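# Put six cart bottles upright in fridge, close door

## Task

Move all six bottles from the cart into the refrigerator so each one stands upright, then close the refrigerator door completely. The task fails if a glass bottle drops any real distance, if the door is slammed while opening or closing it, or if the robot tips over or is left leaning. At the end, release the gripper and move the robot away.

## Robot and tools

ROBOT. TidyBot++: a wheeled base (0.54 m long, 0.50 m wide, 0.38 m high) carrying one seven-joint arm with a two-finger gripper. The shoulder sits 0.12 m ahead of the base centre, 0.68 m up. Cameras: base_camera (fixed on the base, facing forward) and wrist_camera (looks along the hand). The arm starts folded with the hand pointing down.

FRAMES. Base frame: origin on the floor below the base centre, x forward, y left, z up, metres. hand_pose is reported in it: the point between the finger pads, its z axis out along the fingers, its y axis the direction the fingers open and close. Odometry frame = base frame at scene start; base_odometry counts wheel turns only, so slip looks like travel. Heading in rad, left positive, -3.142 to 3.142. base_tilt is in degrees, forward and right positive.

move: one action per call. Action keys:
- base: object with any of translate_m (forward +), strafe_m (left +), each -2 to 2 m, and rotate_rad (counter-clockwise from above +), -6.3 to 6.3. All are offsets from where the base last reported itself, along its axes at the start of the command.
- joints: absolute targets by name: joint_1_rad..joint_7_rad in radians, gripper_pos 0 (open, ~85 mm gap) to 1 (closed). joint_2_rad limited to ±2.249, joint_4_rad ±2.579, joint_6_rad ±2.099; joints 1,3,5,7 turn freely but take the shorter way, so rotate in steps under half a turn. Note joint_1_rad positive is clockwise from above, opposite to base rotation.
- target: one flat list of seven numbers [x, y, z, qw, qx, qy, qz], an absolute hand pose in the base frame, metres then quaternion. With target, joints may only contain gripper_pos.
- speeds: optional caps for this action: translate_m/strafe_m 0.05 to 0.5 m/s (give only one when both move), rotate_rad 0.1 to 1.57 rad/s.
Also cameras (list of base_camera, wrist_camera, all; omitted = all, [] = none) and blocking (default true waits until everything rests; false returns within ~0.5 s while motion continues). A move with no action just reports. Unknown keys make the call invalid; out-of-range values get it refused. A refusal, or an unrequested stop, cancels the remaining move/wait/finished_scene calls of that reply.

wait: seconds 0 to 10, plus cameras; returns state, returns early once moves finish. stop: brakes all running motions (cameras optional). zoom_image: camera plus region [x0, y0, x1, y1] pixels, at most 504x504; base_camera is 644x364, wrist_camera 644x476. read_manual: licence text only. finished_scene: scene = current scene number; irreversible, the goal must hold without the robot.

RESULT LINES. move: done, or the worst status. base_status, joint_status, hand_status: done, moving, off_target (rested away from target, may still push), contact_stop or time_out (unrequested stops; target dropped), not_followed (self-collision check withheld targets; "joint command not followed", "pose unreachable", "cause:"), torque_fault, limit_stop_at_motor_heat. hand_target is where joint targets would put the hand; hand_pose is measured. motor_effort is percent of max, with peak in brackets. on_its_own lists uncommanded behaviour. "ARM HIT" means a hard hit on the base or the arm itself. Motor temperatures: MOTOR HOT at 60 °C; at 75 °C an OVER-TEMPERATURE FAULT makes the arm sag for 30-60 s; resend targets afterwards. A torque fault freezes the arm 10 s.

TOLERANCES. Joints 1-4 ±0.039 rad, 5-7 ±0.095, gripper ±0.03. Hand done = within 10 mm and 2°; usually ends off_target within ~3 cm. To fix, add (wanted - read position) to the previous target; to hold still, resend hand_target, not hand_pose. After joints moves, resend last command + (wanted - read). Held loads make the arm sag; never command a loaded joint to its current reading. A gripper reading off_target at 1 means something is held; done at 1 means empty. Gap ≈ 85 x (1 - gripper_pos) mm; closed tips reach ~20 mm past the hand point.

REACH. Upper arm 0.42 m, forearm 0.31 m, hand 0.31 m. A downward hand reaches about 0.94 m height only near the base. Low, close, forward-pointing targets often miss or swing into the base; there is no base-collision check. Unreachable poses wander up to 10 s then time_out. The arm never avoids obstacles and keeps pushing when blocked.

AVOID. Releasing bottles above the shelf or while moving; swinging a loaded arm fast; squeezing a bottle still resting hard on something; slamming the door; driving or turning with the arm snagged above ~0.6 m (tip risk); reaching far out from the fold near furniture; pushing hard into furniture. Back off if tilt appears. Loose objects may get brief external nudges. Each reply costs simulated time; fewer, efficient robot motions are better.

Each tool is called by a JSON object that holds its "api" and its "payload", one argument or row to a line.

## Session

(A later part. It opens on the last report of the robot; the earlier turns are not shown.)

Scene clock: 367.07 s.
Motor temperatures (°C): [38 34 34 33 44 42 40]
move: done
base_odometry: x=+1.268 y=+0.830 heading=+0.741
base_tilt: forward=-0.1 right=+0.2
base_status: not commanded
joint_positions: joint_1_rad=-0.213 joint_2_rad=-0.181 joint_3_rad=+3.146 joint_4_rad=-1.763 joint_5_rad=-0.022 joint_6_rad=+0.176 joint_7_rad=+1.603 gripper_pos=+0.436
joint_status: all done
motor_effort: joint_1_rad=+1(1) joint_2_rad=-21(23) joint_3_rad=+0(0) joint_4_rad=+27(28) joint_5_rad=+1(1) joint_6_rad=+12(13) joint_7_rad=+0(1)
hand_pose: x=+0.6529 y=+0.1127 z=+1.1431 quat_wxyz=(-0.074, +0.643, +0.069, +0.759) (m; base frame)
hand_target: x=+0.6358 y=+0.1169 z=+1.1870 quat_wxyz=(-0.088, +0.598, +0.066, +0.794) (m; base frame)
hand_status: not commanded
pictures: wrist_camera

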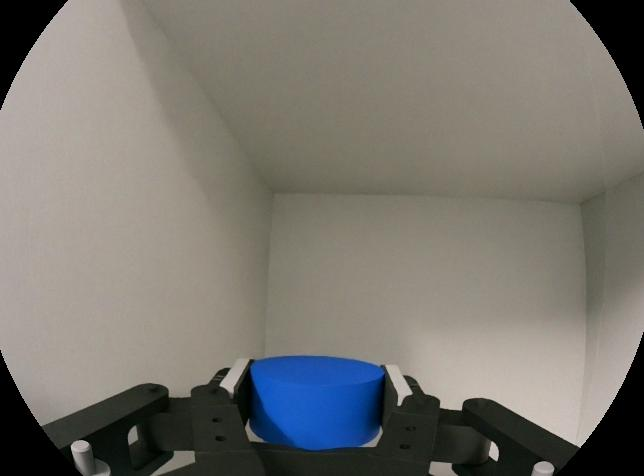

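{"api": "move", "payload": {
  "base": {"translate_m":0.24},
  "speeds": {"translate_m":0.2}
}}

{"api": "move", "payload": {
  "joints": {"joint_4_rad":-1.94,"joint_6_rad":0.45},
  "cameras": ["wrist_camera"]
}}

Scene clock: 374.90 s.
Motor temperatures (°C): [38 34 34 33 44 42 40]
move: done
base_odometry: x=+1.445 y=+0.992 heading=+0.741
base_tilt: forward=-0.1 right=+0.2
base_status: done
joint_positions: joint_1_rad=-0.213 joint_2_rad=-0.179 joint_3_rad=+3.146 joint_4_rad=-1.763 joint_5_rad=-0.022 joint_6_rad=+0.176 joint_7_rad=+1.603 gripper_pos=+0.436
joint_status: not commanded
motor_effort: joint_1_rad=+1(2) joint_2_rad=-22(26) joint_3_rad=+0(1) joint_4_rad=+26(27) joint_5_rad=+0(1) joint_6_rad=+12(12) joint_7_rad=+1(1)
hand_pose: x=+0.6540 y=+0.1130 z=+1.1417 quat_wxyz=(-0.074, +0.644, +0.069, +0.758) (m; base frame)
hand_target: x=+0.6358 y=+0.1169 z=+1.1870 quat_wxyz=(-0.088, +0.598, +0.066, +0.794) (m; base frame)
hand_status: not commanded
pictures: base_camera, wrist_camera

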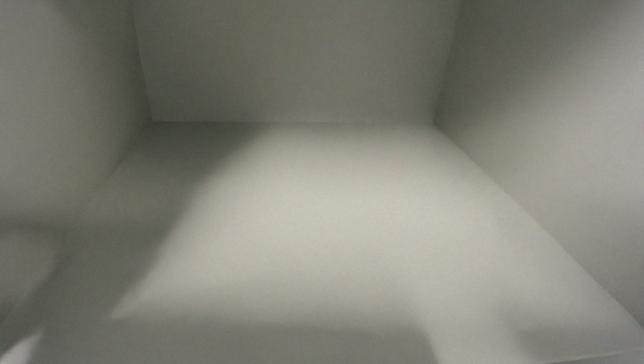

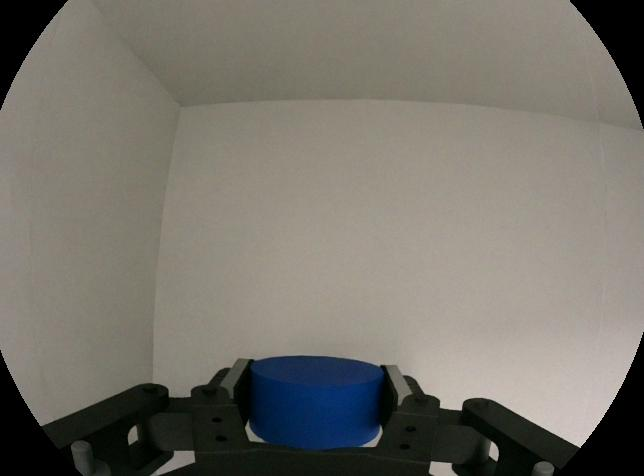

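Scene clock: 376.33 s.
Motor temperatures (°C): [38 34 34 33 44 42 40]
move: done
base_odometry: x=+1.445 y=+0.992 heading=+0.741
base_tilt: forward=-0.1 right=+0.2
base_status: not commanded
joint_positions: joint_1_rad=-0.213 joint_2_rad=-0.179 joint_3_rad=+3.146 joint_4_rad=-1.942 joint_5_rad=-0.022 joint_6_rad=+0.356 joint_7_rad=+1.603 gripper_pos=+0.436
joint_status: all done
motor_effort: joint_1_rad=+1(1) joint_2_rad=-21(22) joint_3_rad=+0(1) joint_4_rad=+26(28) joint_5_rad=+1(1) joint_6_rad=+12(13) joint_7_rad=+0(1)
hand_pose: x=+0.6485 y=+0.1106 z=+1.0862 quat_wxyz=(-0.073, +0.644, +0.068, +0.759) (m; base frame)
hand_target: x=+0.6314 y=+0.1160 z=+1.1275 quat_wxyz=(-0.088, +0.598, +0.066, +0.794) (m; base frame)
hand_status: not commanded
pictures: wrist_camera

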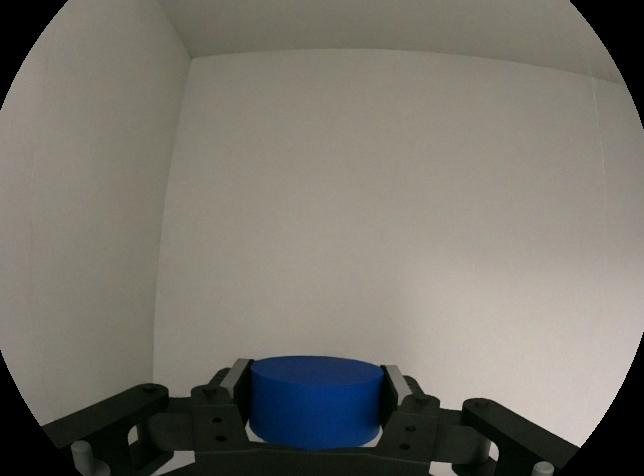

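Lower in small steps.

{"api": "move", "payload": {
  "joints": {"joint_4_rad":-2.0,"joint_6_rad":0.51},
  "cameras": []
}}

{"api": "move", "payload": {
  "joints": {"joint_4_rad":-2.03,"joint_6_rad":0.54},
  "cameras": []
}}

{"api": "move", "payload": {
  "joints": {"joint_4_rad":-2.06,"joint_6_rad":0.57},
  "cameras": ["wrist_camera"]
}}

Scene clock: 380.70 s.
Motor temperatures (°C): [38 34 34 33 44 42 40]
move: done
base_odometry: x=+1.445 y=+0.992 heading=+0.741
base_tilt: forward=-0.1 right=+0.2
base_status: not commanded
joint_positions: joint_1_rad=-0.213 joint_2_rad=-0.179 joint_3_rad=+3.146 joint_4_rad=-2.002 joint_5_rad=-0.022 joint_6_rad=+0.420 joint_7_rad=+1.603 gripper_pos=+0.436
joint_status: all done
motor_effort: joint_1_rad=+1(1) joint_2_rad=-21(22) joint_3_rad=+0(1) joint_4_rad=+25(27) joint_5_rad=+0(1) joint_6_rad=+11(13) joint_7_rad=+1(1)
hand_pose: x=+0.6443 y=+0.1093 z=+1.0693 quat_wxyz=(-0.072, +0.642, +0.067, +0.760) (m; base frame)
hand_target: x=+0.6278 y=+0.1152 z=+1.1090 quat_wxyz=(-0.088, +0.598, +0.066, +0.794) (m; base frame)
hand_status: not commanded
pictures: none
No camera images: "cameras" was empty.

Scene clock: 381.37 s.
Motor temperatures (°C): [38 34 34 33 44 42 40]
move: done
base_odometry: x=+1.445 y=+0.992 heading=+0.741
base_tilt: forward=-0.1 right=+0.2
base_status: not commanded
joint_positions: joint_1_rad=-0.213 joint_2_rad=-0.179 joint_3_rad=+3.146 joint_4_rad=-2.031 joint_5_rad=-0.022 joint_6_rad=+0.452 joint_7_rad=+1.603 gripper_pos=+0.436
joint_status: all done
motor_effort: joint_1_rad=+1(1) joint_2_rad=-20(21) joint_3_rad=+0(0) joint_4_rad=+26(28) joint_5_rad=+0(1) joint_6_rad=+12(12) joint_7_rad=+1(1)
hand_pose: x=+0.6419 y=+0.1086 z=+1.0616 quat_wxyz=(-0.072, +0.641, +0.067, +0.762) (m; base frame)
hand_target: x=+0.6256 y=+0.1147 z=+1.0998 quat_wxyz=(-0.088, +0.598, +0.066, +0.794) (m; base frame)
hand_status: not commanded
pictures: none
No camera images: "cameras" was empty.

Scene clock: 382.03 s.
Motor temperatures (°C): [38 34 34 33 44 42 40]
move: done
base_odometry: x=+1.445 y=+0.992 heading=+0.741
base_tilt: forward=-0.1 right=+0.2
base_status: not commanded
joint_positions: joint_1_rad=-0.213 joint_2_rad=-0.179 joint_3_rad=+3.146 joint_4_rad=-2.060 joint_5_rad=-0.022 joint_6_rad=+0.483 joint_7_rad=+1.603 gripper_pos=+0.436
joint_status: all done
motor_effort: joint_1_rad=+1(1) joint_2_rad=-20(21) joint_3_rad=+0(0) joint_4_rad=+26(27) joint_5_rad=+1(1) joint_6_rad=+11(12) joint_7_rad=+0(1)
hand_pose: x=+0.6392 y=+0.1078 z=+1.0528 quat_wxyz=(-0.072, +0.640, +0.067, +0.762) (m; base frame)
hand_target: x=+0.6231 y=+0.1141 z=+1.0908 quat_wxyz=(-0.088, +0.598, +0.066, +0.794) (m; base frame)
hand_status: not commanded
pictures: wrist_camera

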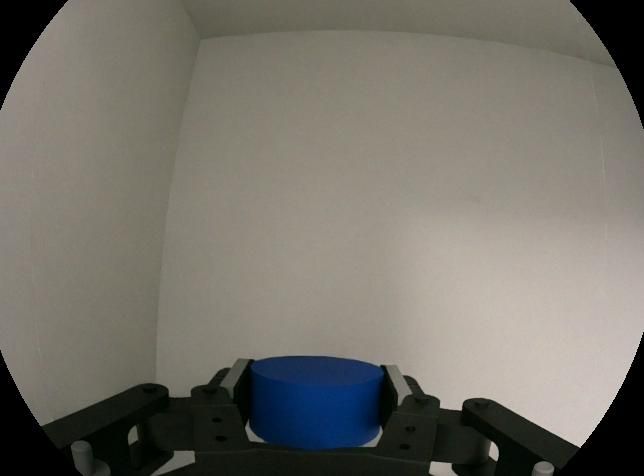

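{"api": "move", "payload": {
  "joints": {"joint_4_rad":-2.09,"joint_6_rad":0.60},
  "cameras": []
}}

{"api": "move", "payload": {
  "joints": {"joint_4_rad":-2.12,"joint_6_rad":0.63},
  "cameras": []
}}

{"api": "move", "payload": {
  "joints": {"joint_4_rad":-2.15,"joint_6_rad":0.66},
  "cameras": ["wrist_camera"]
}}

Scene clock: 388.50 s.
Motor temperatures (°C): [38 34 34 33 44 42 40]
move: done
base_odometry: x=+1.445 y=+0.992 heading=+0.741
base_tilt: forward=-0.1 right=+0.2
base_status: not commanded
joint_positions: joint_1_rad=-0.213 joint_2_rad=-0.179 joint_3_rad=+3.146 joint_4_rad=-2.084 joint_5_rad=-0.022 joint_6_rad=+0.519 joint_7_rad=+1.603 gripper_pos=+0.436
joint_status: all done
motor_effort: joint_1_rad=+1(1) joint_2_rad=-20(20) joint_3_rad=+0(1) joint_4_rad=+25(25) joint_5_rad=+0(1) joint_6_rad=+11(12) joint_7_rad=+0(1)
hand_pose: x=+0.6363 y=+0.1070 z=+1.0499 quat_wxyz=(-0.072, +0.636, +0.066, +0.766) (m; base frame)
hand_target: x=+0.6203 y=+0.1135 z=+1.0818 quat_wxyz=(-0.088, +0.598, +0.066, +0.794) (m; base frame)
hand_status: not commanded
pictures: none
No camera images: "cameras" was empty.

Scene clock: 389.13 s.
Motor temperatures (°C): [38 34 34 33 44 42 40]
move: done
base_odometry: x=+1.445 y=+0.992 heading=+0.741
base_tilt: forward=-0.1 right=+0.2
base_status: not commanded
joint_positions: joint_1_rad=-0.213 joint_2_rad=-0.179 joint_3_rad=+3.146 joint_4_rad=-2.104 joint_5_rad=-0.022 joint_6_rad=+0.559 joint_7_rad=+1.603 gripper_pos=+0.436
joint_status: all done
motor_effort: joint_1_rad=+1(1) joint_2_rad=-18(20) joint_3_rad=+1(1) joint_4_rad=+22(25) joint_5_rad=+0(1) joint_6_rad=+9(11) joint_7_rad=+1(1)
hand_pose: x=+0.6331 y=+0.1061 z=+1.0500 quat_wxyz=(-0.072, +0.628, +0.065, +0.772) (m; base frame)
hand_target: x=+0.6173 y=+0.1128 z=+1.0729 quat_wxyz=(-0.088, +0.598, +0.066, +0.794) (m; base frame)
hand_status: not commanded
pictures: none
No camera images: "cameras" was empty.

Scene clock: 389.77 s.
Motor temperatures (°C): [38 34 34 33 44 42 40]
move: done
base_odometry: x=+1.445 y=+0.992 heading=+0.741
base_tilt: forward=-0.1 right=+0.2
base_status: not commanded
joint_positions: joint_1_rad=-0.213 joint_2_rad=-0.179 joint_3_rad=+3.146 joint_4_rad=-2.124 joint_5_rad=-0.022 joint_6_rad=+0.599 joint_7_rad=+1.603 gripper_pos=+0.436
joint_status: all done
motor_effort: joint_1_rad=+1(1) joint_2_rad=-16(18) joint_3_rad=+1(1) joint_4_rad=+20(22) joint_5_rad=+0(1) joint_6_rad=+8(11) joint_7_rad=+1(1)
hand_pose: x=+0.6295 y=+0.1051 z=+1.0502 quat_wxyz=(-0.072, +0.620, +0.064, +0.779) (m; base frame)
hand_target: x=+0.6140 y=+0.1121 z=+1.0641 quat_wxyz=(-0.088, +0.598, +0.066, +0.794) (m; base frame)
hand_status: not commanded
pictures: wrist_camera

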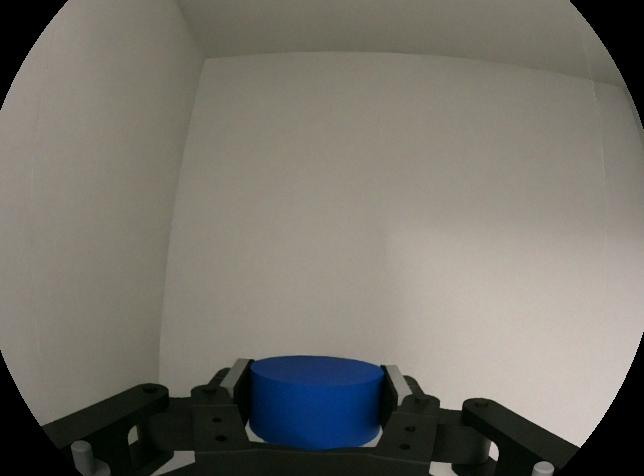

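{"api": "move", "payload": {
  "joints": {"joint_4_rad":-2.10,"joint_6_rad":0.58},
  "cameras": ["wrist_camera"]
}}

{"api": "zoom_image", "payload": {
  "camera": "wrist_camera",
  "region": [200, 320, 440, 476]
}}

Scene clock: 400.27 s.
Motor temperatures (°C): [38 34 34 33 44 42 40]
move: done
base_odometry: x=+1.445 y=+0.992 heading=+0.741
base_tilt: forward=-0.1 right=+0.2
base_status: not commanded
joint_positions: joint_1_rad=-0.213 joint_2_rad=-0.179 joint_3_rad=+3.146 joint_4_rad=-2.113 joint_5_rad=-0.022 joint_6_rad=+0.577 joint_7_rad=+1.603 gripper_pos=+0.436
joint_status: all done
motor_effort: joint_1_rad=+1(1) joint_2_rad=-19(20) joint_3_rad=+0(1) joint_4_rad=+25(25) joint_5_rad=+0(1) joint_6_rad=+11(11) joint_7_rad=+1(1)
hand_pose: x=+0.6314 y=+0.1056 z=+1.0503 quat_wxyz=(-0.072, +0.624, +0.065, +0.775) (m; base frame)
hand_target: x=+0.6217 y=+0.1138 z=+1.0698 quat_wxyz=(-0.087, +0.609, +0.067, +0.785) (m; base frame)
hand_status: not commanded
pictures: wrist_camera

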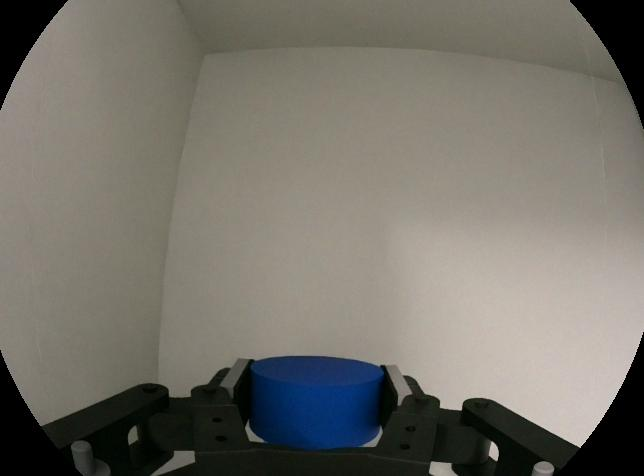

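Scaled by 2.100.

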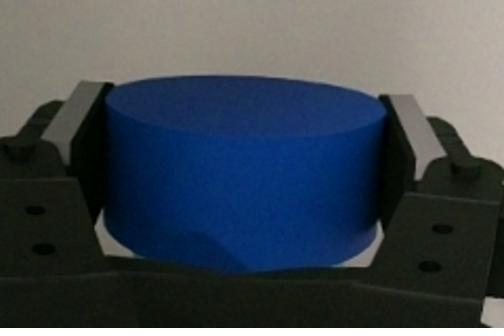

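{"api": "move", "payload": {
  "joints": {"gripper_pos":0.40},
  "cameras": ["wrist_camera"]
}}

{"api": "move", "payload": {
  "joints": {"gripper_pos":0.22},
  "cameras": ["wrist_camera"]
}}

Scene clock: 405.77 s.
Motor temperatures (°C): [38 34 34 33 44 42 40]
move: done
base_odometry: x=+1.445 y=+0.992 heading=+0.741
base_tilt: forward=-0.1 right=+0.2
base_status: not commanded
joint_positions: joint_1_rad=-0.213 joint_2_rad=-0.179 joint_3_rad=+3.146 joint_4_rad=-2.106 joint_5_rad=-0.022 joint_6_rad=+0.577 joint_7_rad=+1.603 gripper_pos=+0.400
joint_status: all done
motor_effort: joint_1_rad=+1(1) joint_2_rad=-17(20) joint_3_rad=+0(1) joint_4_rad=+22(25) joint_5_rad=+1(1) joint_6_rad=+9(11) joint_7_rad=+0(1)
hand_pose: x=+0.6317 y=+0.1057 z=+1.0542 quat_wxyz=(-0.072, +0.622, +0.064, +0.777) (m; base frame)
hand_target: x=+0.6217 y=+0.1138 z=+1.0698 quat_wxyz=(-0.087, +0.609, +0.067, +0.785) (m; base frame)
hand_status: not commanded
pictures: wrist_camera

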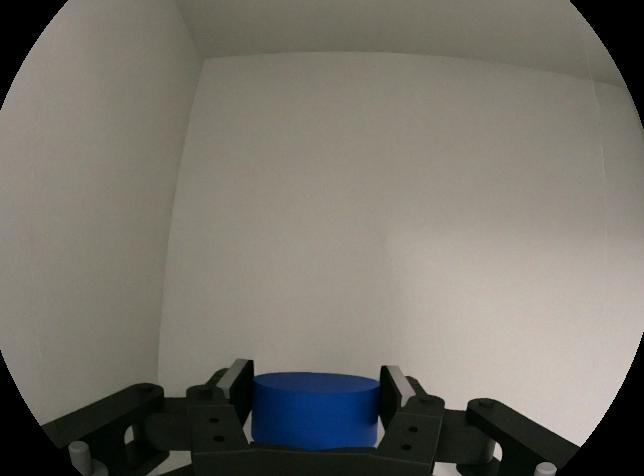

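Scene clock: 406.37 s.
Motor temperatures (°C): [38 34 34 33 44 42 40]
move: done
base_odometry: x=+1.445 y=+0.992 heading=+0.741
base_tilt: forward=-0.1 right=+0.2
base_status: not commanded
joint_positions: joint_1_rad=-0.213 joint_2_rad=-0.179 joint_3_rad=+3.146 joint_4_rad=-2.105 joint_5_rad=-0.022 joint_6_rad=+0.577 joint_7_rad=+1.603 gripper_pos=+0.220
joint_status: all done
motor_effort: joint_1_rad=+1(1) joint_2_rad=-16(17) joint_3_rad=+0(0) joint_4_rad=+22(22) joint_5_rad=+0(1) joint_6_rad=+8(9) joint_7_rad=+1(1)
hand_pose: x=+0.6317 y=+0.1057 z=+1.0549 quat_wxyz=(-0.072, +0.621, +0.064, +0.778) (m; base frame)
hand_target: x=+0.6217 y=+0.1138 z=+1.0698 quat_wxyz=(-0.087, +0.609, +0.067, +0.785) (m; base frame)
hand_status: not commanded
pictures: wrist_camera

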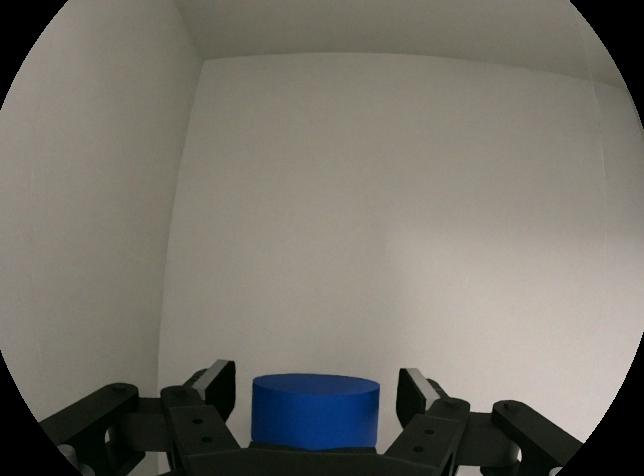

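{"api": "move", "payload": {
  "base": {"translate_m":-0.8},
  "speeds": {"translate_m":0.4},
  "cameras": ["wrist_camera"]
}}

{"api": "move", "payload": {
  "base": {"translate_m":-0.657,"strafe_m":-0.785,"rotate_rad":-0.741},
  "joints": {"joint_1_rad":0,"joint_2_rad":-0.098,"joint_4_rad":-1.4,"joint_6_rad":-0.70,"gripper_pos":0.1},
  "cameras": ["wrist_camera"]
}}

Scene clock: 445.07 s.
Motor temperatures (°C): [38 34 34 33 44 42 40]
move: done
base_odometry: x=+0.855 y=+0.452 heading=+0.741
base_tilt: forward=-0.1 right=+0.2
base_status: done
joint_positions: joint_1_rad=-0.214 joint_2_rad=-0.192 joint_3_rad=+3.146 joint_4_rad=-2.103 joint_5_rad=-0.022 joint_6_rad=+0.577 joint_7_rad=+1.603 gripper_pos=+0.220
joint_status: not commanded
motor_effort: joint_1_rad=+1(3) joint_2_rad=-16(21) joint_3_rad=+0(3) joint_4_rad=+21(22) joint_5_rad=+0(1) joint_6_rad=+8(9) joint_7_rad=+1(1)
hand_pose: x=+0.6268 y=+0.1051 z=+1.0631 quat_wxyz=(-0.073, +0.615, +0.064, +0.782) (m; base frame)
hand_target: x=+0.6217 y=+0.1138 z=+1.0698 quat_wxyz=(-0.087, +0.609, +0.067, +0.785) (m; base frame)
hand_status: not commanded
pictures: wrist_camera

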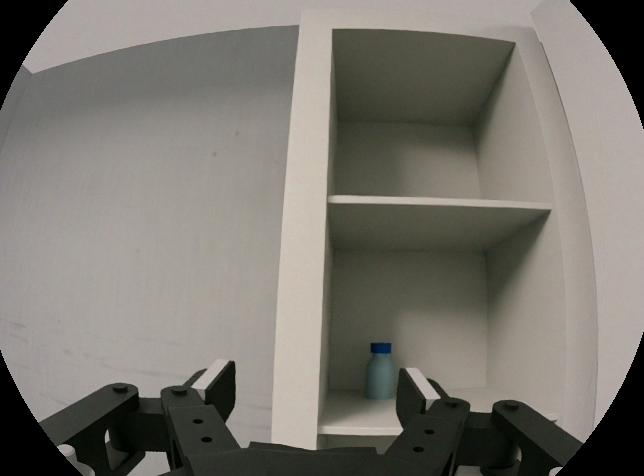

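Scene clock: 448.67 s.
Motor temperatures (°C): [38 34 34 33 44 42 40]
move: done
base_odometry: x=+0.900 y=-0.571 heading=-0.001
base_tilt: forward=-0.1 right=+0.2
base_status: done
joint_positions: joint_1_rad=-0.012 joint_2_rad=-0.121 joint_3_rad=+3.146 joint_4_rad=-1.406 joint_5_rad=-0.022 joint_6_rad=-0.639 joint_7_rad=+1.603 gripper_pos=+0.100
joint_status: all done
motor_effort: joint_1_rad=+1(4) joint_2_rad=-19(20) joint_3_rad=+0(4) joint_4_rad=+21(23) joint_5_rad=+0(1) joint_6_rad=+8(10) joint_7_rad=+1(1)
hand_pose: x=+0.6618 y=+0.0095 z=+1.0802 quat_wxyz=(-0.004, +0.820, +0.013, +0.572) (m; base frame)
hand_target: x=+0.6637 y=+0.0013 z=+1.0539 quat_wxyz=(+0.000, +0.842, +0.000, +0.539) (m; base frame)
hand_status: not commanded
pictures: wrist_camera

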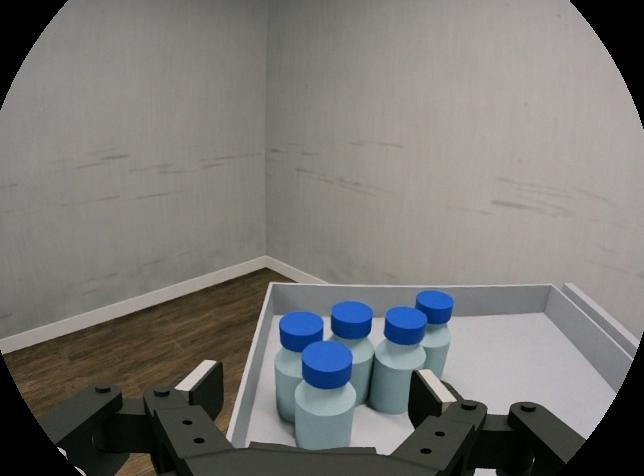

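{"api": "move", "payload": {
  "base": {"translate_m":0.08,"strafe_m":-0.007},
  "joints": {"joint_1_rad":0.0,"joint_2_rad":-0.147,"joint_4_rad":-1.83,"joint_6_rad":-0.331},
  "cameras": ["wrist_camera"]
}}

Scene clock: 459.33 s.
Motor temperatures (°C): [38 34 34 33 44 42 40]
move: done
base_odometry: x=+0.980 y=-0.578 heading=-0.002
base_tilt: forward=-0.1 right=+0.2
base_status: done
joint_positions: joint_1_rad=-0.012 joint_2_rad=-0.120 joint_3_rad=+3.146 joint_4_rad=-1.809 joint_5_rad=-0.022 joint_6_rad=-0.402 joint_7_rad=+1.603 gripper_pos=+0.100
joint_status: all done
motor_effort: joint_1_rad=+1(2) joint_2_rad=-19(23) joint_3_rad=+0(1) joint_4_rad=+21(24) joint_5_rad=+0(1) joint_6_rad=+8(9) joint_7_rad=+1(1)
hand_pose: x=+0.6510 y=+0.0081 z=+0.9081 quat_wxyz=(-0.003, +0.865, +0.011, +0.502) (m; base frame)
hand_target: x=+0.6510 y=+0.0014 z=+0.9293 quat_wxyz=(+0.000, +0.845, +0.000, +0.534) (m; base frame)
hand_status: not commanded
pictures: wrist_camera

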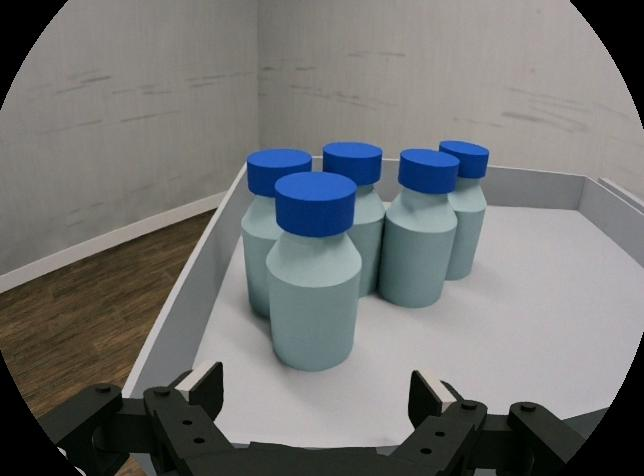

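{"api": "move", "payload": {
  "joints": {"joint_2_rad":-0.147,"joint_4_rad":-1.81,"joint_6_rad":-0.23},
  "cameras": []
}}

{"api": "move", "payload": {
  "base": {"translate_m":0.085,"strafe_m":0.003},
  "speeds": {"translate_m":0.2},
  "cameras": ["wrist_camera"]
}}

Scene clock: 466.77 s.
Motor temperatures (°C): [38 34 34 33 44 42 40]
move: done
base_odometry: x=+0.980 y=-0.578 heading=-0.002
base_tilt: forward=-0.1 right=+0.2
base_status: not commanded
joint_positions: joint_1_rad=-0.012 joint_2_rad=-0.124 joint_3_rad=+3.146 joint_4_rad=-1.802 joint_5_rad=-0.022 joint_6_rad=-0.288 joint_7_rad=+1.603 gripper_pos=+0.100
joint_status: all done
motor_effort: joint_1_rad=+1(1) joint_2_rad=-20(20) joint_3_rad=+0(0) joint_4_rad=+22(24) joint_5_rad=+0(1) joint_6_rad=+8(9) joint_7_rad=+1(1)
hand_pose: x=+0.6668 y=+0.0074 z=+0.9456 quat_wxyz=(-0.002, +0.832, +0.009, +0.554) (m; base frame)
hand_target: x=+0.6657 y=+0.0014 z=+0.9705 quat_wxyz=(+0.000, +0.811, +0.000, +0.585) (m; base frame)
hand_status: not commanded
pictures: none
No camera images: "cameras" was empty.

Scene clock: 467.97 s.
Motor temperatures (°C): [38 34 34 33 44 42 40]
move: done
base_odometry: x=+1.065 y=-0.576 heading=-0.002
base_tilt: forward=-0.1 right=+0.2
base_status: done
joint_positions: joint_1_rad=-0.012 joint_2_rad=-0.132 joint_3_rad=+3.146 joint_4_rad=-1.802 joint_5_rad=-0.022 joint_6_rad=-0.288 joint_7_rad=+1.603 gripper_pos=+0.100
joint_status: not commanded
motor_effort: joint_1_rad=+1(1) joint_2_rad=-19(23) joint_3_rad=+0(1) joint_4_rad=+22(23) joint_5_rad=+0(1) joint_6_rad=+8(9) joint_7_rad=+1(1)
hand_pose: x=+0.6646 y=+0.0074 z=+0.9501 quat_wxyz=(-0.002, +0.830, +0.009, +0.558) (m; base frame)
hand_target: x=+0.6657 y=+0.0014 z=+0.9705 quat_wxyz=(+0.000, +0.811, +0.000, +0.585) (m; base frame)
hand_status: not commanded
pictures: wrist_camera

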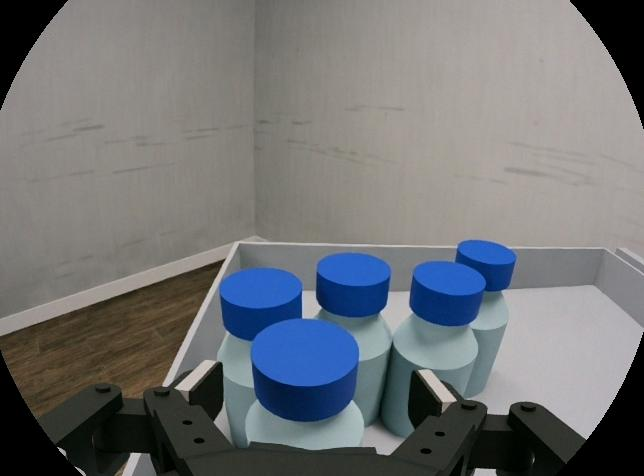

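{"api": "move", "payload": {
  "base": {"translate_m":0.025,"strafe_m":0.005},
  "joints": {"joint_4_rad":-1.845},
  "cameras": ["wrist_camera"]
}}

Scene clock: 474.03 s.
Motor temperatures (°C): [38 34 34 33 44 42 40]
move: done
base_odometry: x=+1.090 y=-0.571 heading=-0.002
base_tilt: forward=-0.1 right=+0.2
base_status: done
joint_positions: joint_1_rad=-0.012 joint_2_rad=-0.135 joint_3_rad=+3.146 joint_4_rad=-1.828 joint_5_rad=-0.022 joint_6_rad=-0.288 joint_7_rad=+1.603 gripper_pos=+0.100
joint_status: all done
motor_effort: joint_1_rad=+1(1) joint_2_rad=-20(23) joint_3_rad=+0(1) joint_4_rad=+22(23) joint_5_rad=+1(1) joint_6_rad=+8(8) joint_7_rad=+1(1)
hand_pose: x=+0.6598 y=+0.0073 z=+0.9367 quat_wxyz=(-0.002, +0.836, +0.009, +0.549) (m; base frame)
hand_target: x=+0.6608 y=+0.0014 z=+0.9493 quat_wxyz=(+0.000, +0.821, +0.000, +0.570) (m; base frame)
hand_status: not commanded
pictures: wrist_camera

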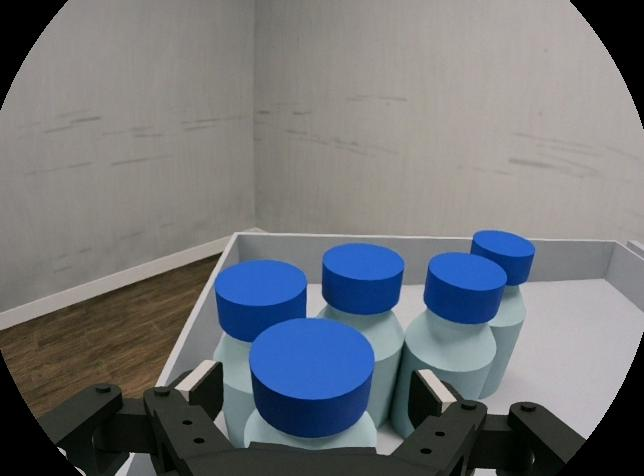

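{"api": "move", "payload": {
  "base": {"translate_m":0.011,"strafe_m":0.002},
  "joints": {"gripper_pos":0.2},
  "cameras": ["wrist_camera"]
}}

{"api": "move", "payload": {
  "joints": {"gripper_pos":0.65},
  "cameras": ["wrist_camera"]
}}

Scene clock: 481.57 s.
Motor temperatures (°C): [38 34 34 33 44 42 40]
move: done
base_odometry: x=+1.101 y=-0.569 heading=-0.002
base_tilt: forward=-0.1 right=+0.2
base_status: done
joint_positions: joint_1_rad=-0.012 joint_2_rad=-0.137 joint_3_rad=+3.146 joint_4_rad=-1.828 joint_5_rad=-0.022 joint_6_rad=-0.288 joint_7_rad=+1.603 gripper_pos=+0.200
joint_status: all done
motor_effort: joint_1_rad=+1(1) joint_2_rad=-19(24) joint_3_rad=+0(1) joint_4_rad=+22(23) joint_5_rad=+0(1) joint_6_rad=+8(8) joint_7_rad=+0(1)
hand_pose: x=+0.6595 y=+0.0073 z=+0.9374 quat_wxyz=(-0.002, +0.836, +0.009, +0.549) (m; base frame)
hand_target: x=+0.6608 y=+0.0014 z=+0.9493 quat_wxyz=(+0.000, +0.821, +0.000, +0.570) (m; base frame)
hand_status: not commanded
pictures: wrist_camera

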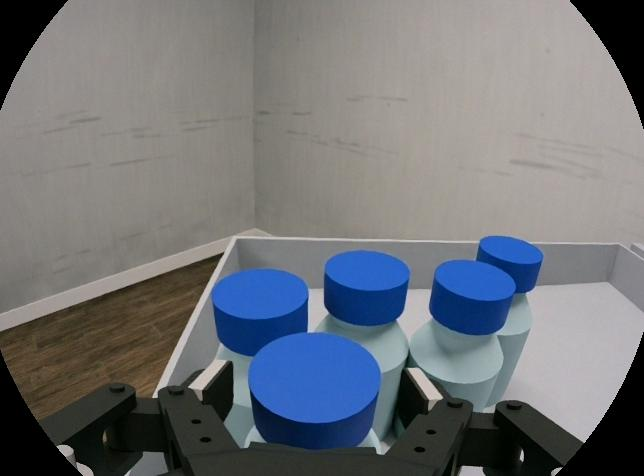

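Scene clock: 482.37 s.
Motor temperatures (°C): [38 34 34 33 44 42 40]
move: off_target
base_odometry: x=+1.101 y=-0.569 heading=-0.002
base_tilt: forward=-0.1 right=+0.2
base_status: not commanded
joint_positions: joint_1_rad=-0.012 joint_2_rad=-0.137 joint_3_rad=+3.146 joint_4_rad=-1.828 joint_5_rad=-0.022 joint_6_rad=-0.287 joint_7_rad=+1.603 gripper_pos=+0.446
joint_status: gripper_pos off_target (ended at +0.446, target +0.650)
motor_effort: joint_1_rad=+1(1) joint_2_rad=-18(19) joint_3_rad=+0(1) joint_4_rad=+22(23) joint_5_rad=+0(1) joint_6_rad=+8(9) joint_7_rad=+0(1)
hand_pose: x=+0.6594 y=+0.0073 z=+0.9378 quat_wxyz=(-0.002, +0.835, +0.009, +0.550) (m; base frame)
hand_target: x=+0.6608 y=+0.0014 z=+0.9493 quat_wxyz=(+0.000, +0.821, +0.000, +0.570) (m; base frame)
hand_status: not commanded
pictures: wrist_camera

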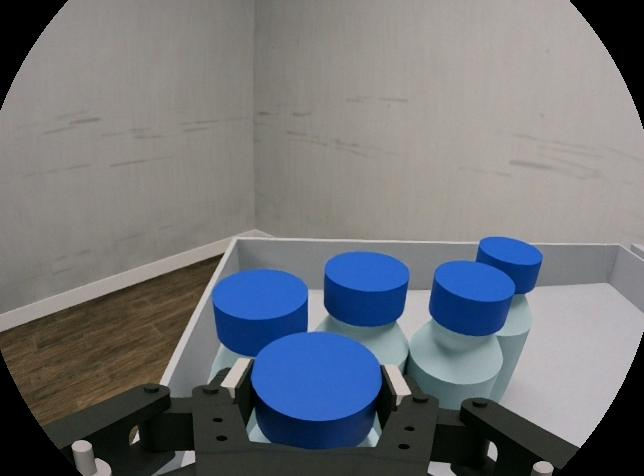

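{"api": "move", "payload": {
  "joints": {"joint_2_rad":-0.12,"joint_4_rad":-1.7,"joint_6_rad":-0.42},
  "cameras": []
}}

{"api": "move", "payload": {
  "joints": {"joint_2_rad":-0.098,"joint_4_rad":-1.2,"joint_6_rad":-0.83},
  "cameras": ["wrist_camera"]
}}

{"api": "move", "payload": {
  "base": {"translate_m":-0.44},
  "speeds": {"translate_m":0.35},
  "cameras": []
}}

{"api": "move", "payload": {
  "base": {"translate_m":0.194,"strafe_m":1.022,"rotate_rad":0.743},
  "speeds": {"strafe_m":0.4,"rotate_rad":0.32}
}}

Scene clock: 495.63 s.
Motor temperatures (°C): [38 34 34 33 44 42 40]
move: done
base_odometry: x=+1.101 y=-0.569 heading=-0.002
base_tilt: forward=-0.1 right=+0.2
base_status: not commanded
joint_positions: joint_1_rad=-0.012 joint_2_rad=-0.117 joint_3_rad=+3.146 joint_4_rad=-1.729 joint_5_rad=-0.022 joint_6_rad=-0.395 joint_7_rad=+1.603 gripper_pos=+0.446
joint_status: all done
motor_effort: joint_1_rad=+1(1) joint_2_rad=-23(25) joint_3_rad=+0(1) joint_4_rad=+27(28) joint_5_rad=+0(1) joint_6_rad=+12(12) joint_7_rad=+0(1)
hand_pose: x=+0.6662 y=+0.0081 z=+0.9550 quat_wxyz=(-0.003, +0.843, +0.010, +0.537) (m; base frame)
hand_target: x=+0.6660 y=+0.0014 z=+0.9671 quat_wxyz=(+0.000, +0.841, +0.000, +0.540) (m; base frame)
hand_status: not commanded
pictures: none
No camera images: "cameras" was empty.

Scene clock: 497.63 s.
Motor temperatures (°C): [38 34 34 33 44 42 40]
move: done
base_odometry: x=+1.101 y=-0.569 heading=-0.002
base_tilt: forward=-0.1 right=+0.2
base_status: not commanded
joint_positions: joint_1_rad=-0.012 joint_2_rad=-0.099 joint_3_rad=+3.146 joint_4_rad=-1.226 joint_5_rad=-0.022 joint_6_rad=-0.794 joint_7_rad=+1.603 gripper_pos=+0.446
joint_status: all done
motor_effort: joint_1_rad=+1(1) joint_2_rad=-23(26) joint_3_rad=+0(1) joint_4_rad=+25(29) joint_5_rad=+0(1) joint_6_rad=+12(13) joint_7_rad=+1(1)
hand_pose: x=+0.6539 y=+0.0102 z=+1.1287 quat_wxyz=(-0.004, +0.819, +0.014, +0.573) (m; base frame)
hand_target: x=+0.6495 y=+0.0014 z=+1.1325 quat_wxyz=(+0.000, +0.823, +0.000, +0.569) (m; base frame)
hand_status: not commanded
pictures: wrist_camera

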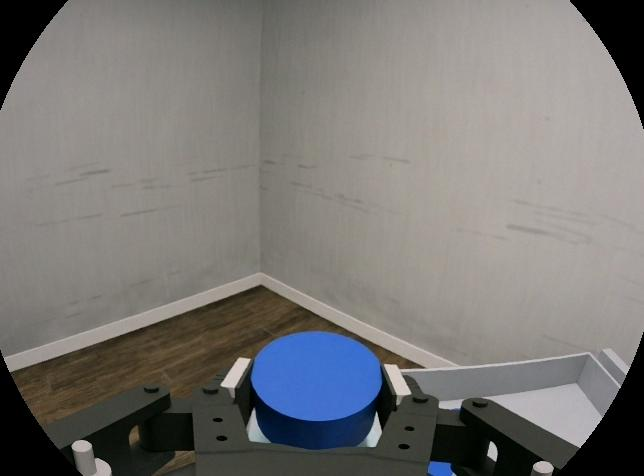

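Scene clock: 500.00 s.
Motor temperatures (°C): [38 34 34 33 44 42 40]
move: done
base_odometry: x=+0.661 y=-0.568 heading=-0.002
base_tilt: forward=-0.1 right=+0.2
base_status: done
joint_positions: joint_1_rad=-0.011 joint_2_rad=-0.081 joint_3_rad=+3.146 joint_4_rad=-1.225 joint_5_rad=-0.022 joint_6_rad=-0.799 joint_7_rad=+1.603 gripper_pos=+0.446
joint_status: not commanded
motor_effort: joint_1_rad=+1(2) joint_2_rad=-24(29) joint_3_rad=+0(1) joint_4_rad=+25(26) joint_5_rad=+0(1) joint_6_rad=+11(12) joint_7_rad=+0(1)
hand_pose: x=+0.6610 y=+0.0099 z=+1.1183 quat_wxyz=(-0.004, +0.825, +0.014, +0.564) (m; base frame)
hand_target: x=+0.6495 y=+0.0014 z=+1.1325 quat_wxyz=(+0.000, +0.823, +0.000, +0.569) (m; base frame)
hand_status: not commanded
pictures: none
No camera images: "cameras" was empty.

Scene clock: 503.77 s.
Motor temperatures (°C): [38 34 34 33 44 42 40]
move: done
base_odometry: x=+0.857 y=+0.454 heading=+0.742
base_tilt: forward=-0.1 right=+0.2
base_status: done
joint_positions: joint_1_rad=+0.000 joint_2_rad=-0.080 joint_3_rad=+3.145 joint_4_rad=-1.225 joint_5_rad=-0.020 joint_6_rad=-0.799 joint_7_rad=+1.603 gripper_pos=+0.446
joint_status: not commanded
motor_effort: joint_1_rad=+1(3) joint_2_rad=-24(27) joint_3_rad=+0(4) joint_4_rad=+25(26) joint_5_rad=+0(2) joint_6_rad=+11(12) joint_7_rad=+1(1)
hand_pose: x=+0.6618 y=+0.0038 z=+1.1174 quat_wxyz=(+0.000, +0.826, +0.010, +0.564) (m; base frame)
hand_target: x=+0.6495 y=+0.0014 z=+1.1325 quat_wxyz=(+0.000, +0.823, +0.000, +0.569) (m; base frame)
hand_status: not commanded
pictures: base_camera, wrist_camera

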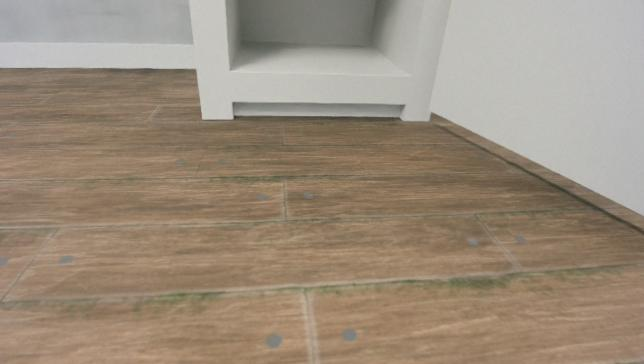

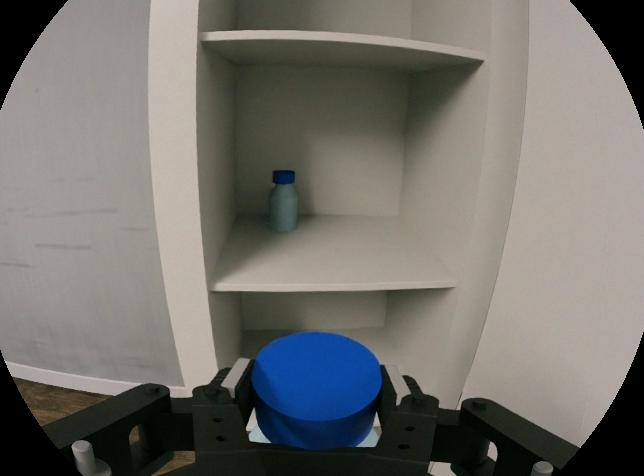

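{"api": "move", "payload": {
  "base": {"translate_m":0.30,"strafe_m":0.014},
  "joints": {"joint_1_rad":0.22},
  "speeds": {"translate_m":0.3},
  "cameras": ["wrist_camera"]
}}

{"api": "move", "payload": {
  "base": {"translate_m":0.485},
  "speeds": {"translate_m":0.25}
}}

Scene clock: 515.80 s.
Motor temperatures (°C): [38 34 34 33 44 42 40]
move: done
base_odometry: x=+1.069 y=+0.667 heading=+0.742
base_tilt: forward=-0.1 right=+0.2
base_status: done
joint_positions: joint_1_rad=+0.208 joint_2_rad=-0.072 joint_3_rad=+3.145 joint_4_rad=-1.224 joint_5_rad=-0.020 joint_6_rad=-0.801 joint_7_rad=+1.603 gripper_pos=+0.446
joint_status: all done
motor_effort: joint_1_rad=+1(2) joint_2_rad=-25(29) joint_3_rad=+0(2) joint_4_rad=+25(26) joint_5_rad=+0(1) joint_6_rad=+11(12) joint_7_rad=+0(1)
hand_pose: x=+0.6536 y=-0.1090 z=+1.1137 quat_wxyz=(+0.058, +0.825, -0.076, +0.557) (m; base frame)
hand_target: x=+0.6370 y=-0.1145 z=+1.1325 quat_wxyz=(+0.062, +0.818, -0.090, +0.565) (m; base frame)
hand_status: not commanded
pictures: wrist_camera

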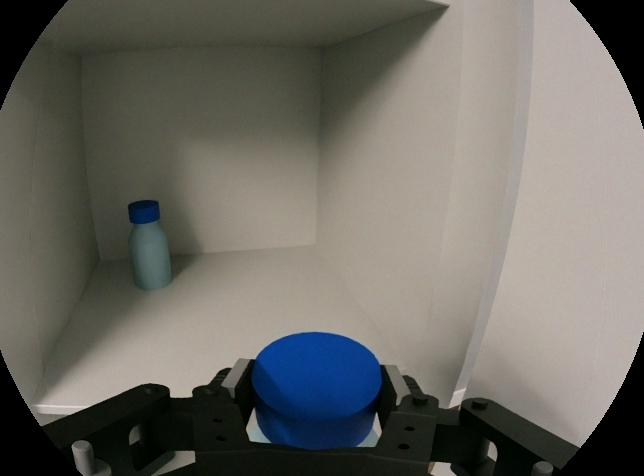

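Scene clock: 518.50 s.
Motor temperatures (°C): [38 34 34 33 44 42 40]
move: done
base_odometry: x=+1.426 y=+0.995 heading=+0.742
base_tilt: forward=-0.1 right=+0.2
base_status: done
joint_positions: joint_1_rad=+0.208 joint_2_rad=-0.072 joint_3_rad=+3.145 joint_4_rad=-1.223 joint_5_rad=-0.020 joint_6_rad=-0.802 joint_7_rad=+1.603 gripper_pos=+0.446
joint_status: not commanded
motor_effort: joint_1_rad=+1(1) joint_2_rad=-24(29) joint_3_rad=+0(1) joint_4_rad=+25(26) joint_5_rad=+0(1) joint_6_rad=+11(12) joint_7_rad=+0(1)
hand_pose: x=+0.6538 y=-0.1091 z=+1.1135 quat_wxyz=(+0.058, +0.825, -0.076, +0.557) (m; base frame)
hand_target: x=+0.6370 y=-0.1145 z=+1.1325 quat_wxyz=(+0.062, +0.818, -0.090, +0.565) (m; base frame)
hand_status: not commanded
pictures: base_camera, wrist_camera

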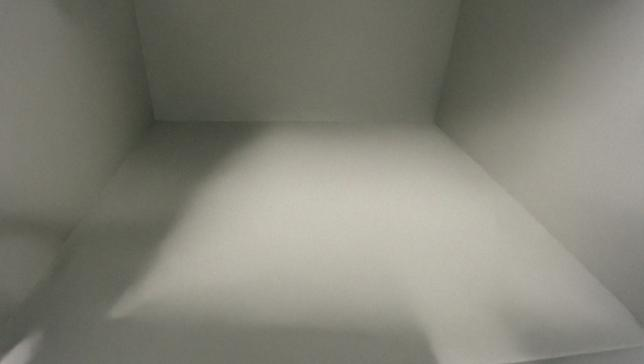

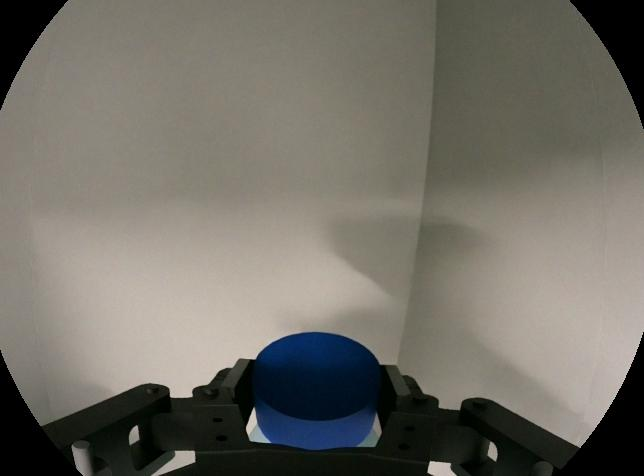

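{"api": "move", "payload": {
  "joints": {"joint_4_rad":-1.37,"joint_6_rad":-0.67},
  "cameras": []
}}

{"api": "move", "payload": {
  "joints": {"joint_4_rad":-1.395,"joint_6_rad":-0.645},
  "cameras": []
}}

{"api": "move", "payload": {
  "joints": {"joint_4_rad":-1.42,"joint_6_rad":-0.62},
  "cameras": ["wrist_camera"]
}}

Scene clock: 528.37 s.
Motor temperatures (°C): [38 34 34 33 44 42 40]
move: done
base_odometry: x=+1.426 y=+0.995 heading=+0.742
base_tilt: forward=-0.1 right=+0.2
base_status: not commanded
joint_positions: joint_1_rad=+0.208 joint_2_rad=-0.074 joint_3_rad=+3.145 joint_4_rad=-1.353 joint_5_rad=-0.020 joint_6_rad=-0.740 joint_7_rad=+1.603 gripper_pos=+0.446
joint_status: all done
motor_effort: joint_1_rad=+1(1) joint_2_rad=-22(26) joint_3_rad=+0(0) joint_4_rad=+23(26) joint_5_rad=+0(1) joint_6_rad=+9(12) joint_7_rad=+1(1)
hand_pose: x=+0.6584 y=-0.1104 z=+1.0570 quat_wxyz=(+0.055, +0.843, -0.078, +0.530) (m; base frame)
hand_target: x=+0.6554 y=-0.1186 z=+1.0802 quat_wxyz=(+0.062, +0.820, -0.091, +0.561) (m; base frame)
hand_status: not commanded
pictures: none
No camera images: "cameras" was empty.

Scene clock: 528.97 s.
Motor temperatures (°C): [38 34 34 33 44 42 40]
move: done
base_odometry: x=+1.426 y=+0.995 heading=+0.742
base_tilt: forward=-0.1 right=+0.2
base_status: not commanded
joint_positions: joint_1_rad=+0.208 joint_2_rad=-0.079 joint_3_rad=+3.145 joint_4_rad=-1.373 joint_5_rad=-0.020 joint_6_rad=-0.711 joint_7_rad=+1.603 gripper_pos=+0.446
joint_status: all done
motor_effort: joint_1_rad=+1(1) joint_2_rad=-19(22) joint_3_rad=+1(1) joint_4_rad=+21(23) joint_5_rad=+0(1) joint_6_rad=+8(10) joint_7_rad=+0(1)
hand_pose: x=+0.6595 y=-0.1107 z=+1.0563 quat_wxyz=(+0.056, +0.839, -0.078, +0.535) (m; base frame)
hand_target: x=+0.6576 y=-0.1191 z=+1.0726 quat_wxyz=(+0.062, +0.820, -0.091, +0.561) (m; base frame)
hand_status: not commanded
pictures: none
No camera images: "cameras" was empty.

Scene clock: 529.57 s.
Motor temperatures (°C): [38 34 34 33 44 42 40]
move: done
base_odometry: x=+1.426 y=+0.995 heading=+0.742
base_tilt: forward=-0.1 right=+0.2
base_status: not commanded
joint_positions: joint_1_rad=+0.208 joint_2_rad=-0.084 joint_3_rad=+3.145 joint_4_rad=-1.393 joint_5_rad=-0.020 joint_6_rad=-0.681 joint_7_rad=+1.603 gripper_pos=+0.446
joint_status: all done
motor_effort: joint_1_rad=+1(1) joint_2_rad=-19(19) joint_3_rad=+0(1) joint_4_rad=+21(21) joint_5_rad=+0(1) joint_6_rad=+8(8) joint_7_rad=+0(1)
hand_pose: x=+0.6606 y=-0.1111 z=+1.0555 quat_wxyz=(+0.057, +0.835, -0.078, +0.541) (m; base frame)
hand_target: x=+0.6596 y=-0.1195 z=+1.0650 quat_wxyz=(+0.062, +0.820, -0.091, +0.561) (m; base frame)
hand_status: not commanded
pictures: wrist_camera

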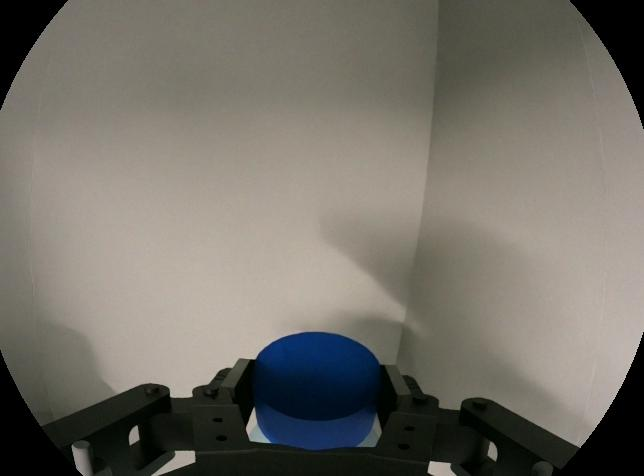

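{"api": "move", "payload": {
  "joints": {"gripper_pos":0.40},
  "cameras": []
}}

{"api": "move", "payload": {
  "joints": {"gripper_pos":0.22},
  "cameras": ["wrist_camera"]
}}

{"api": "move", "payload": {
  "base": {"translate_m":-0.1},
  "speeds": {"translate_m":0.3},
  "cameras": ["wrist_camera"]
}}

Scene clock: 535.60 s.
Motor temperatures (°C): [38 34 34 33 44 42 40]
move: done
base_odometry: x=+1.426 y=+0.995 heading=+0.742
base_tilt: forward=-0.1 right=+0.2
base_status: not commanded
joint_positions: joint_1_rad=+0.208 joint_2_rad=-0.084 joint_3_rad=+3.145 joint_4_rad=-1.395 joint_5_rad=-0.020 joint_6_rad=-0.681 joint_7_rad=+1.603 gripper_pos=+0.400
joint_status: all done
motor_effort: joint_1_rad=+1(1) joint_2_rad=-20(21) joint_3_rad=+0(1) joint_4_rad=+21(22) joint_5_rad=-1(1) joint_6_rad=+7(8) joint_7_rad=+1(1)
hand_pose: x=+0.6605 y=-0.1112 z=+1.0545 quat_wxyz=(+0.057, +0.836, -0.078, +0.541) (m; base frame)
hand_target: x=+0.6596 y=-0.1195 z=+1.0650 quat_wxyz=(+0.062, +0.820, -0.091, +0.561) (m; base frame)
hand_status: not commanded
pictures: none
No camera images: "cameras" was empty.

Scene clock: 536.20 s.
Motor temperatures (°C): [38 34 34 33 44 42 40]
move: done
base_odometry: x=+1.426 y=+0.995 heading=+0.742
base_tilt: forward=-0.1 right=+0.2
base_status: not commanded
joint_positions: joint_1_rad=+0.208 joint_2_rad=-0.084 joint_3_rad=+3.145 joint_4_rad=-1.397 joint_5_rad=-0.020 joint_6_rad=-0.681 joint_7_rad=+1.603 gripper_pos=+0.220
joint_status: all done
motor_effort: joint_1_rad=+1(1) joint_2_rad=-20(21) joint_3_rad=+0(0) joint_4_rad=+22(22) joint_5_rad=+0(1) joint_6_rad=+8(8) joint_7_rad=+1(1)
hand_pose: x=+0.6604 y=-0.1111 z=+1.0530 quat_wxyz=(+0.057, +0.836, -0.078, +0.540) (m; base frame)
hand_target: x=+0.6596 y=-0.1195 z=+1.0650 quat_wxyz=(+0.062, +0.820, -0.091, +0.561) (m; base frame)
hand_status: not commanded
pictures: wrist_camera

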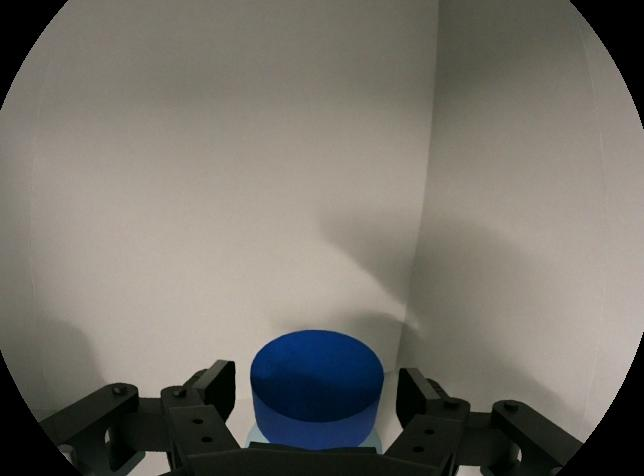

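Scene clock: 537.30 s.
Motor temperatures (°C): [38 34 34 33 44 42 40]
move: done
base_odometry: x=+1.353 y=+0.927 heading=+0.742
base_tilt: forward=-0.1 right=+0.2
base_status: done
joint_positions: joint_1_rad=+0.209 joint_2_rad=-0.098 joint_3_rad=+3.145 joint_4_rad=-1.400 joint_5_rad=-0.020 joint_6_rad=-0.680 joint_7_rad=+1.603 gripper_pos=+0.220
joint_status: not commanded
motor_effort: joint_1_rad=+1(2) joint_2_rad=-20(26) joint_3_rad=-1(1) joint_4_rad=+21(23) joint_5_rad=+0(1) joint_6_rad=+8(9) joint_7_rad=+0(1)
hand_pose: x=+0.6549 y=-0.1103 z=+1.0598 quat_wxyz=(+0.057, +0.833, -0.078, +0.545) (m; base frame)
hand_target: x=+0.6596 y=-0.1195 z=+1.0650 quat_wxyz=(+0.062, +0.820, -0.091, +0.561) (m; base frame)
hand_status: not commanded
pictures: wrist_camera

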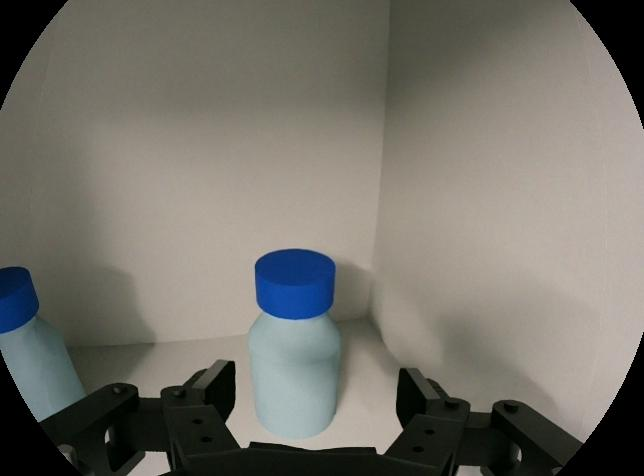

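{"api": "move", "payload": {
  "base": {"translate_m":-0.7},
  "cameras": []
}}

{"api": "move", "payload": {
  "base": {"translate_m":-0.521,"strafe_m":-0.691,"rotate_rad":-0.742},
  "joints": {"joint_1_rad":0.25,"joint_2_rad":-0.12,"joint_4_rad":-1.6,"joint_6_rad":-0.42,"gripper_pos":0.15},
  "cameras": ["wrist_camera"]
}}

Scene clock: 561.27 s.
Motor temperatures (°C): [38 34 34 33 44 42 40]
move: done
base_odometry: x=+0.837 y=+0.454 heading=+0.743
base_tilt: forward=-0.1 right=+0.2
base_status: done
joint_positions: joint_1_rad=+0.209 joint_2_rad=-0.103 joint_3_rad=+3.145 joint_4_rad=-1.400 joint_5_rad=-0.020 joint_6_rad=-0.680 joint_7_rad=+1.603 gripper_pos=+0.220
joint_status: not commanded
motor_effort: joint_1_rad=+1(1) joint_2_rad=-19(25) joint_3_rad=+0(1) joint_4_rad=+21(22) joint_5_rad=+0(1) joint_6_rad=+8(8) joint_7_rad=+0(1)
hand_pose: x=+0.6532 y=-0.1100 z=+1.0620 quat_wxyz=(+0.058, +0.832, -0.078, +0.547) (m; base frame)
hand_target: x=+0.6596 y=-0.1195 z=+1.0650 quat_wxyz=(+0.062, +0.820, -0.091, +0.561) (m; base frame)
hand_status: not commanded
pictures: none
No camera images: "cameras" was empty.

Scene clock: 564.53 s.
Motor temperatures (°C): [38 34 34 33 44 42 40]
move: done
base_odometry: x=+0.920 y=-0.408 heading=+0.000
base_tilt: forward=-0.1 right=+0.2
base_status: done
joint_positions: joint_1_rad=+0.247 joint_2_rad=-0.103 joint_3_rad=+3.144 joint_4_rad=-1.581 joint_5_rad=-0.020 joint_6_rad=-0.489 joint_7_rad=+1.603 gripper_pos=+0.150
joint_status: all done
motor_effort: joint_1_rad=+1(5) joint_2_rad=-20(23) joint_3_rad=+0(4) joint_4_rad=+21(24) joint_5_rad=+0(2) joint_6_rad=+8(9) joint_7_rad=+1(1)
hand_pose: x=+0.6599 y=-0.1332 z=+1.0095 quat_wxyz=(+0.069, +0.827, -0.095, +0.550) (m; base frame)
hand_target: x=+0.6593 y=-0.1366 z=+1.0274 quat_wxyz=(+0.073, +0.807, -0.101, +0.577) (m; base frame)
hand_status: not commanded
pictures: wrist_camera

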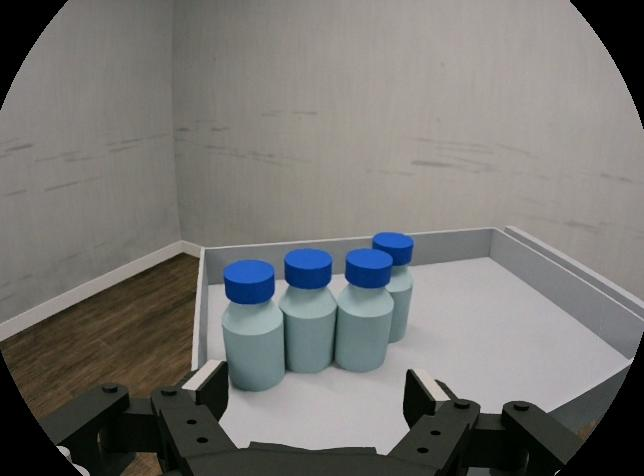

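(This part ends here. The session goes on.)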